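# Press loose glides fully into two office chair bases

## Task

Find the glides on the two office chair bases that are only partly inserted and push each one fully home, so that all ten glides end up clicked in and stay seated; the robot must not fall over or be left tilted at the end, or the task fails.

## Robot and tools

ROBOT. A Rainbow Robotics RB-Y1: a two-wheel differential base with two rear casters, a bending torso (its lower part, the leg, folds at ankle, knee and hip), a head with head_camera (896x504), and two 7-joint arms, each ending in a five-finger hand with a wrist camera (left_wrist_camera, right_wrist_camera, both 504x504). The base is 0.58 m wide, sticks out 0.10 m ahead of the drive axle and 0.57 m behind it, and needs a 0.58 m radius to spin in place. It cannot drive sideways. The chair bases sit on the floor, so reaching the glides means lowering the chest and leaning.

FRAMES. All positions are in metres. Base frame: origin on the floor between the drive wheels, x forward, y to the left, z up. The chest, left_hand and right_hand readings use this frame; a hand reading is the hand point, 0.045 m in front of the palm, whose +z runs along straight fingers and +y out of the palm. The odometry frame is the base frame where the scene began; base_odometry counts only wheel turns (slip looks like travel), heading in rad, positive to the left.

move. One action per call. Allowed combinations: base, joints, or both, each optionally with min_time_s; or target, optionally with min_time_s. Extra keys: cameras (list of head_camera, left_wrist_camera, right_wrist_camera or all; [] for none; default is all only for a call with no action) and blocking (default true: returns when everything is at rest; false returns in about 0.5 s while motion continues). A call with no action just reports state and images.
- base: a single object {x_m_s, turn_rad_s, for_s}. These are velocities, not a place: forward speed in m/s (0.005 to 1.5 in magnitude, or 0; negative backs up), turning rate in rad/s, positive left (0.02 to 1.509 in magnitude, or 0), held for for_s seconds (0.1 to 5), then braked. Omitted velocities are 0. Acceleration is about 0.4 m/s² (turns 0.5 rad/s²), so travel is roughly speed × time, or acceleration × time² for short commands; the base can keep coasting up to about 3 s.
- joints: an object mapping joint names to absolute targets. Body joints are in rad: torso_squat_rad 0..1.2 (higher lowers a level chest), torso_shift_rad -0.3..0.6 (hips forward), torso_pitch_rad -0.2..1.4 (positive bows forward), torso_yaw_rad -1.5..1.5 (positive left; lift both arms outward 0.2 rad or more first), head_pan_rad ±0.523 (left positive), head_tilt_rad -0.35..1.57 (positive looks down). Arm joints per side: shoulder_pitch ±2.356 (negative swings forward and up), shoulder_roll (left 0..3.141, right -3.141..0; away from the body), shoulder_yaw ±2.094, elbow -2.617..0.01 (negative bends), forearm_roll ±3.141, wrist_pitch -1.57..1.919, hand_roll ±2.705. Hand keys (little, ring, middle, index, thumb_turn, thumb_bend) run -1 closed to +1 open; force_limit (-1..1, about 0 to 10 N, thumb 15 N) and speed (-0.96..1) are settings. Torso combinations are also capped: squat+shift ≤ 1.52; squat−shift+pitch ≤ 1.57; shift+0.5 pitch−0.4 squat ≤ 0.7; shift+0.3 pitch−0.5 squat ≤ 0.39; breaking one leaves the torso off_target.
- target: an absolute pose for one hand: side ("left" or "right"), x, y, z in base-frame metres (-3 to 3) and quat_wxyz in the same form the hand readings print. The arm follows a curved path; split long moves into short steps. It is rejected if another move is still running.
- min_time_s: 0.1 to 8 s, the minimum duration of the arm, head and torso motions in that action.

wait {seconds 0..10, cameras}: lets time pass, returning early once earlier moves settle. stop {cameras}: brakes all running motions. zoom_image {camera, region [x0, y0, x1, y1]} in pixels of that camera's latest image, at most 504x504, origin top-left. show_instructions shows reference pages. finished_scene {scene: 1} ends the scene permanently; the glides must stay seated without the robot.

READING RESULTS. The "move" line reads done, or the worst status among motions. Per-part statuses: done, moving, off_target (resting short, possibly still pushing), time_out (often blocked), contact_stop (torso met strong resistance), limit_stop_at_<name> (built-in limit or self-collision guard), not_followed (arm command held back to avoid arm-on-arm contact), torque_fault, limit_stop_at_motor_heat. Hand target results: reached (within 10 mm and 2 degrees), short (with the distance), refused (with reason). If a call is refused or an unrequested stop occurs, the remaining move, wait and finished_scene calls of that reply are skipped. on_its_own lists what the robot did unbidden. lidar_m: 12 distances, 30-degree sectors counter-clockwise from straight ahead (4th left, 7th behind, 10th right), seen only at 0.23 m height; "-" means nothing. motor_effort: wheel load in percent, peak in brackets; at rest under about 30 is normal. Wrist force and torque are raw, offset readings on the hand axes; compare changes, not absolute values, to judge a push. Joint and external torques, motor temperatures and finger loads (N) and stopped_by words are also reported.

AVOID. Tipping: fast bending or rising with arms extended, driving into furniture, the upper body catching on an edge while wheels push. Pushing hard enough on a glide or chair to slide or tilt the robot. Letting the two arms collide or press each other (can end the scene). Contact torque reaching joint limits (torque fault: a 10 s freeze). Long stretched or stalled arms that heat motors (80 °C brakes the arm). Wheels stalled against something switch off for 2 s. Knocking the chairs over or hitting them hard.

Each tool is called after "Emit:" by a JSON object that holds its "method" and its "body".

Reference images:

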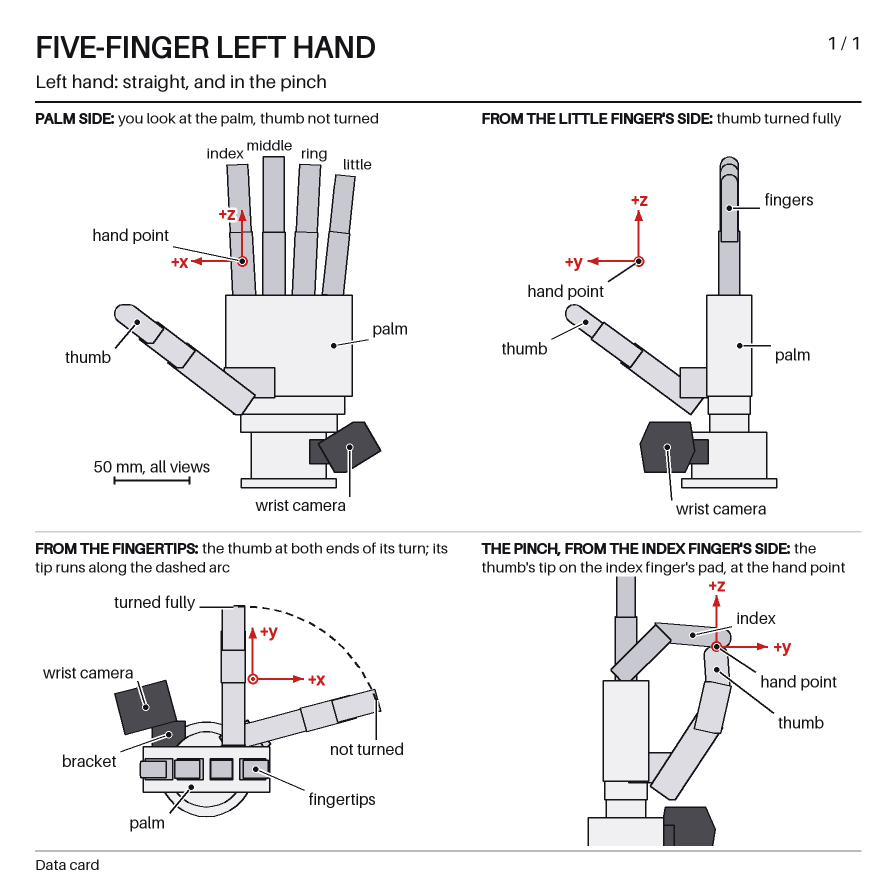

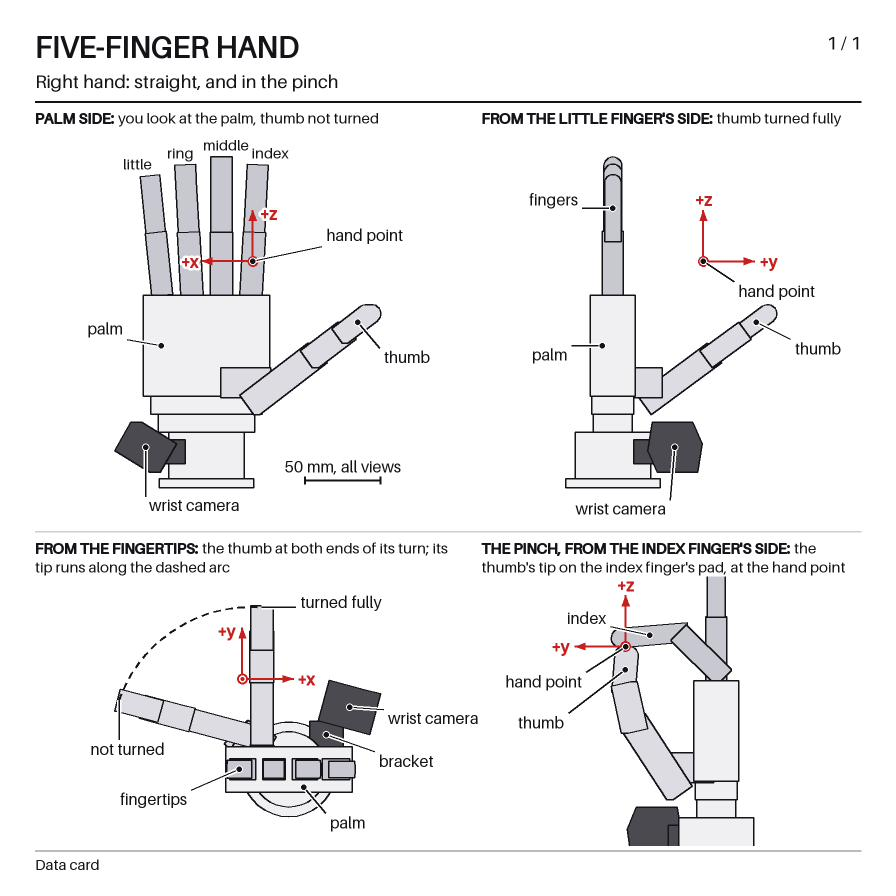

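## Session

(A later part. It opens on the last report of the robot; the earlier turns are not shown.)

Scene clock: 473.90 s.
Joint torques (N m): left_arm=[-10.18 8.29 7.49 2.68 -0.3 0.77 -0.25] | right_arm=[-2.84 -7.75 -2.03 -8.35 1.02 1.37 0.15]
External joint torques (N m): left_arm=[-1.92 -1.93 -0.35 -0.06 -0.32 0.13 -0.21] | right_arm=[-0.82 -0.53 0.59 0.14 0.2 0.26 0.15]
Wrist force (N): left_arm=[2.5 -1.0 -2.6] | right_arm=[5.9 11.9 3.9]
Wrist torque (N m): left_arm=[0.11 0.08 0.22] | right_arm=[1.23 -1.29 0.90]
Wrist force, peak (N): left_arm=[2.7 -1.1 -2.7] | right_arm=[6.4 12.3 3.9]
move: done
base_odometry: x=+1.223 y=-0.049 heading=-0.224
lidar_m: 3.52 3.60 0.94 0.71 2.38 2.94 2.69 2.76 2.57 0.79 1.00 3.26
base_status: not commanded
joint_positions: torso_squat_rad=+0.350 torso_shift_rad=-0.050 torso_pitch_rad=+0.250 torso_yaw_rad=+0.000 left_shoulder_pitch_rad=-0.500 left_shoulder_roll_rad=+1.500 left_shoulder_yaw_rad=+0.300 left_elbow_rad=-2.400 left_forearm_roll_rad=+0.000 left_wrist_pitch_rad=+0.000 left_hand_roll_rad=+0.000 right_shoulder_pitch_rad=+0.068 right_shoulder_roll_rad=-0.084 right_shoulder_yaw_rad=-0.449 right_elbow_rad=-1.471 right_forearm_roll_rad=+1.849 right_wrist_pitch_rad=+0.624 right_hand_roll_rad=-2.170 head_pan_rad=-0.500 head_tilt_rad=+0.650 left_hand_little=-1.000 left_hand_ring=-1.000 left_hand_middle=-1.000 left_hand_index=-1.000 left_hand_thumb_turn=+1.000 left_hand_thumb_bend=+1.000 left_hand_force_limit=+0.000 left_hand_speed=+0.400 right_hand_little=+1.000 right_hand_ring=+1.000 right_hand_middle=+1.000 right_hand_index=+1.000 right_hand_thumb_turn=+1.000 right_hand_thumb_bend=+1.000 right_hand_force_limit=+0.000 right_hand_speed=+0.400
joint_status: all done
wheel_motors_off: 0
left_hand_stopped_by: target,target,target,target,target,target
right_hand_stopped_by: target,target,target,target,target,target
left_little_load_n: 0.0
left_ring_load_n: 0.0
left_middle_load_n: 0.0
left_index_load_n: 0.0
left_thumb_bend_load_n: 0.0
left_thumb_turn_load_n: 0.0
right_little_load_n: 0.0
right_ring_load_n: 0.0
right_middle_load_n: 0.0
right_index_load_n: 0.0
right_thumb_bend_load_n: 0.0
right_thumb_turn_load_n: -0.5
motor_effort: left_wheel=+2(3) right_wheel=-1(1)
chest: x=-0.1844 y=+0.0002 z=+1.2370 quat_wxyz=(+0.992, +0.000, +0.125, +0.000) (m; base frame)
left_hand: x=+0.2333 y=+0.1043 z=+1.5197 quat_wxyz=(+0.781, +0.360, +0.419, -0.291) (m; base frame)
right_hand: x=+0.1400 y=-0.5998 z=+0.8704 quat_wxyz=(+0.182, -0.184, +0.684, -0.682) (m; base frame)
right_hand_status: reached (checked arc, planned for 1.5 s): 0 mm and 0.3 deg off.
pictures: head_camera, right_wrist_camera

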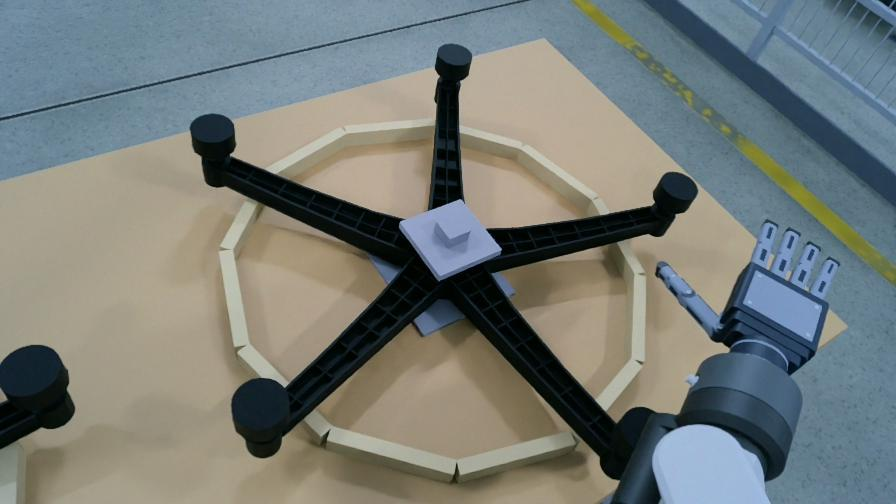

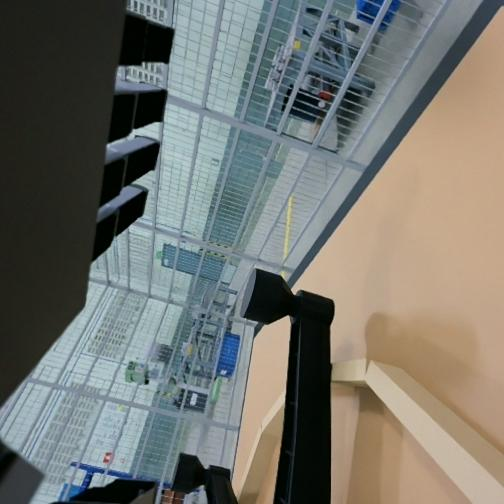

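Emit:
{"method": "zoom_image", "body": {"camera": "right_wrist_camera", "region": [230, 245, 350, 365]}}

Emit:
{"method": "zoom_image", "body": {"camera": "right_wrist_camera", "region": [160, 434, 250, 504]}}

Scaled by 4.200 from the camera's 504x504 image, which has a finer 720x720 frame.

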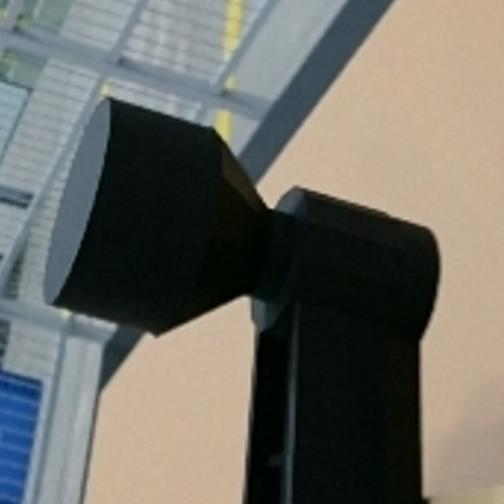

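Scaled by 5.600 from the camera's 504x504 image, which has a finer 720x720 frame.

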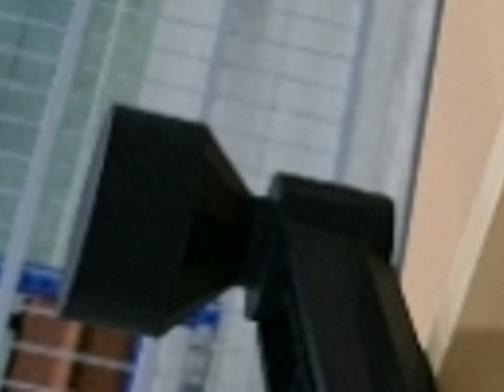

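Emit:
{"method": "move", "body": {"target": {"side": "right", "x": 0.14, "y": -0.6, "z": 1.05, "quat_wxyz": [0.183, -0.183, 0.683, -0.683]}, "min_time_s": 1.5, "cameras": ["head_camera"]}}

Emit:
{"method": "finished_scene", "body": {}}

Scene clock: 476.13 s.
Joint torques (N m): left_arm=[-10.32 8.1 7.06 2.79 -0.2 0.92 -0.2] | right_arm=[-0.45 -7.89 -5.12 -9.84 1.18 -0.76 -0.08]
External joint torques (N m): left_arm=[-2.06 -2.11 -0.78 0.05 -0.23 0.28 -0.16] | right_arm=[0.57 -0.55 -1.5 -0.83 0.02 0.16 -0.08]
Wrist force (N): left_arm=[2.6 -1.2 -2.5] | right_arm=[6.2 11.9 3.8]
Wrist torque (N m): left_arm=[0.06 0.08 0.24] | right_arm=[1.17 -1.28 1.11]
Wrist force, peak (N): left_arm=[2.7 -1.1 -2.8] | right_arm=[6.7 12.4 3.6]
move: done
base_odometry: x=+1.223 y=-0.049 heading=-0.224
lidar_m: 3.52 3.60 0.93 0.71 2.38 2.91 2.71 2.76 2.57 0.80 1.01 3.25
base_status: not commanded
joint_positions: torso_squat_rad=+0.350 torso_shift_rad=-0.050 torso_pitch_rad=+0.250 torso_yaw_rad=+0.000 left_shoulder_pitch_rad=-0.500 left_shoulder_roll_rad=+1.500 left_shoulder_yaw_rad=+0.300 left_elbow_rad=-2.400 left_forearm_roll_rad=+0.000 left_wrist_pitch_rad=+0.000 left_hand_roll_rad=+0.000 right_shoulder_pitch_rad=+0.184 right_shoulder_roll_rad=-0.125 right_shoulder_yaw_rad=-0.515 right_elbow_rad=-2.218 right_forearm_roll_rad=+0.846 right_wrist_pitch_rad=+0.717 right_hand_roll_rad=-1.079 head_pan_rad=-0.500 head_tilt_rad=+0.650 left_hand_little=-1.000 left_hand_ring=-1.000 left_hand_middle=-1.000 left_hand_index=-1.000 left_hand_thumb_turn=+1.000 left_hand_thumb_bend=+1.000 left_hand_force_limit=+0.000 left_hand_speed=+0.400 right_hand_little=+1.000 right_hand_ring=+1.000 right_hand_middle=+1.000 right_hand_index=+1.000 right_hand_thumb_turn=+1.000 right_hand_thumb_bend=+1.000 right_hand_force_limit=+0.000 right_hand_speed=+0.400
joint_status: all done
wheel_motors_off: 0
left_hand_stopped_by: target,target,target,target,target,target
right_hand_stopped_by: target,target,target,target,target,target
left_little_load_n: -0.5
left_ring_load_n: 0.0
left_middle_load_n: 0.0
left_index_load_n: 0.0
left_thumb_bend_load_n: 0.0
left_thumb_turn_load_n: 0.0
right_little_load_n: 0.0
right_ring_load_n: 0.0
right_middle_load_n: 0.0
right_index_load_n: 0.0
right_thumb_bend_load_n: 0.0
right_thumb_turn_load_n: 0.0
motor_effort: left_wheel=+3(3) right_wheel=-1(1)
chest: x=-0.1844 y=+0.0002 z=+1.2370 quat_wxyz=(+0.992, +0.000, +0.125, +0.000) (m; base frame)
left_hand: x=+0.2333 y=+0.1043 z=+1.5197 quat_wxyz=(+0.781, +0.360, +0.419, -0.291) (m; base frame)
right_hand: x=+0.1403 y=-0.5993 z=+1.0493 quat_wxyz=(+0.184, -0.183, +0.682, -0.684) (m; base frame)
right_hand_status: reached (checked arc, planned for 1.5 s): 1 mm and 0.2 deg off.
pictures: head_camera

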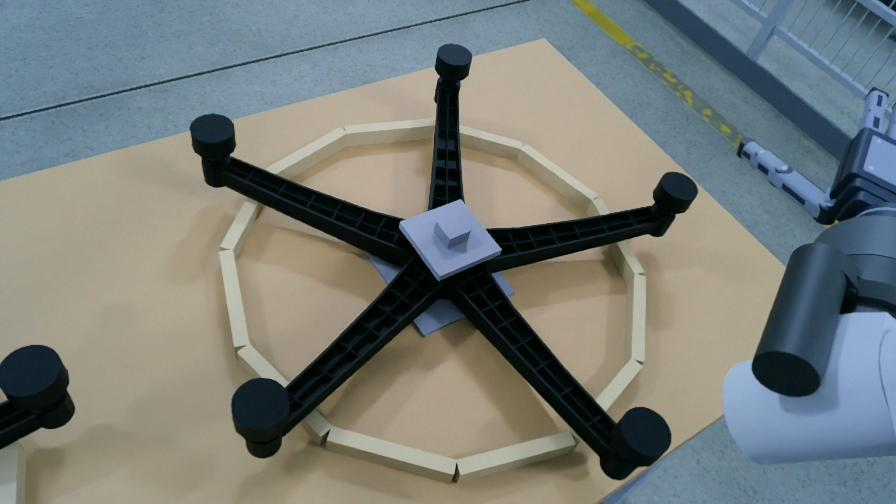

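The scene is finished: the task was done.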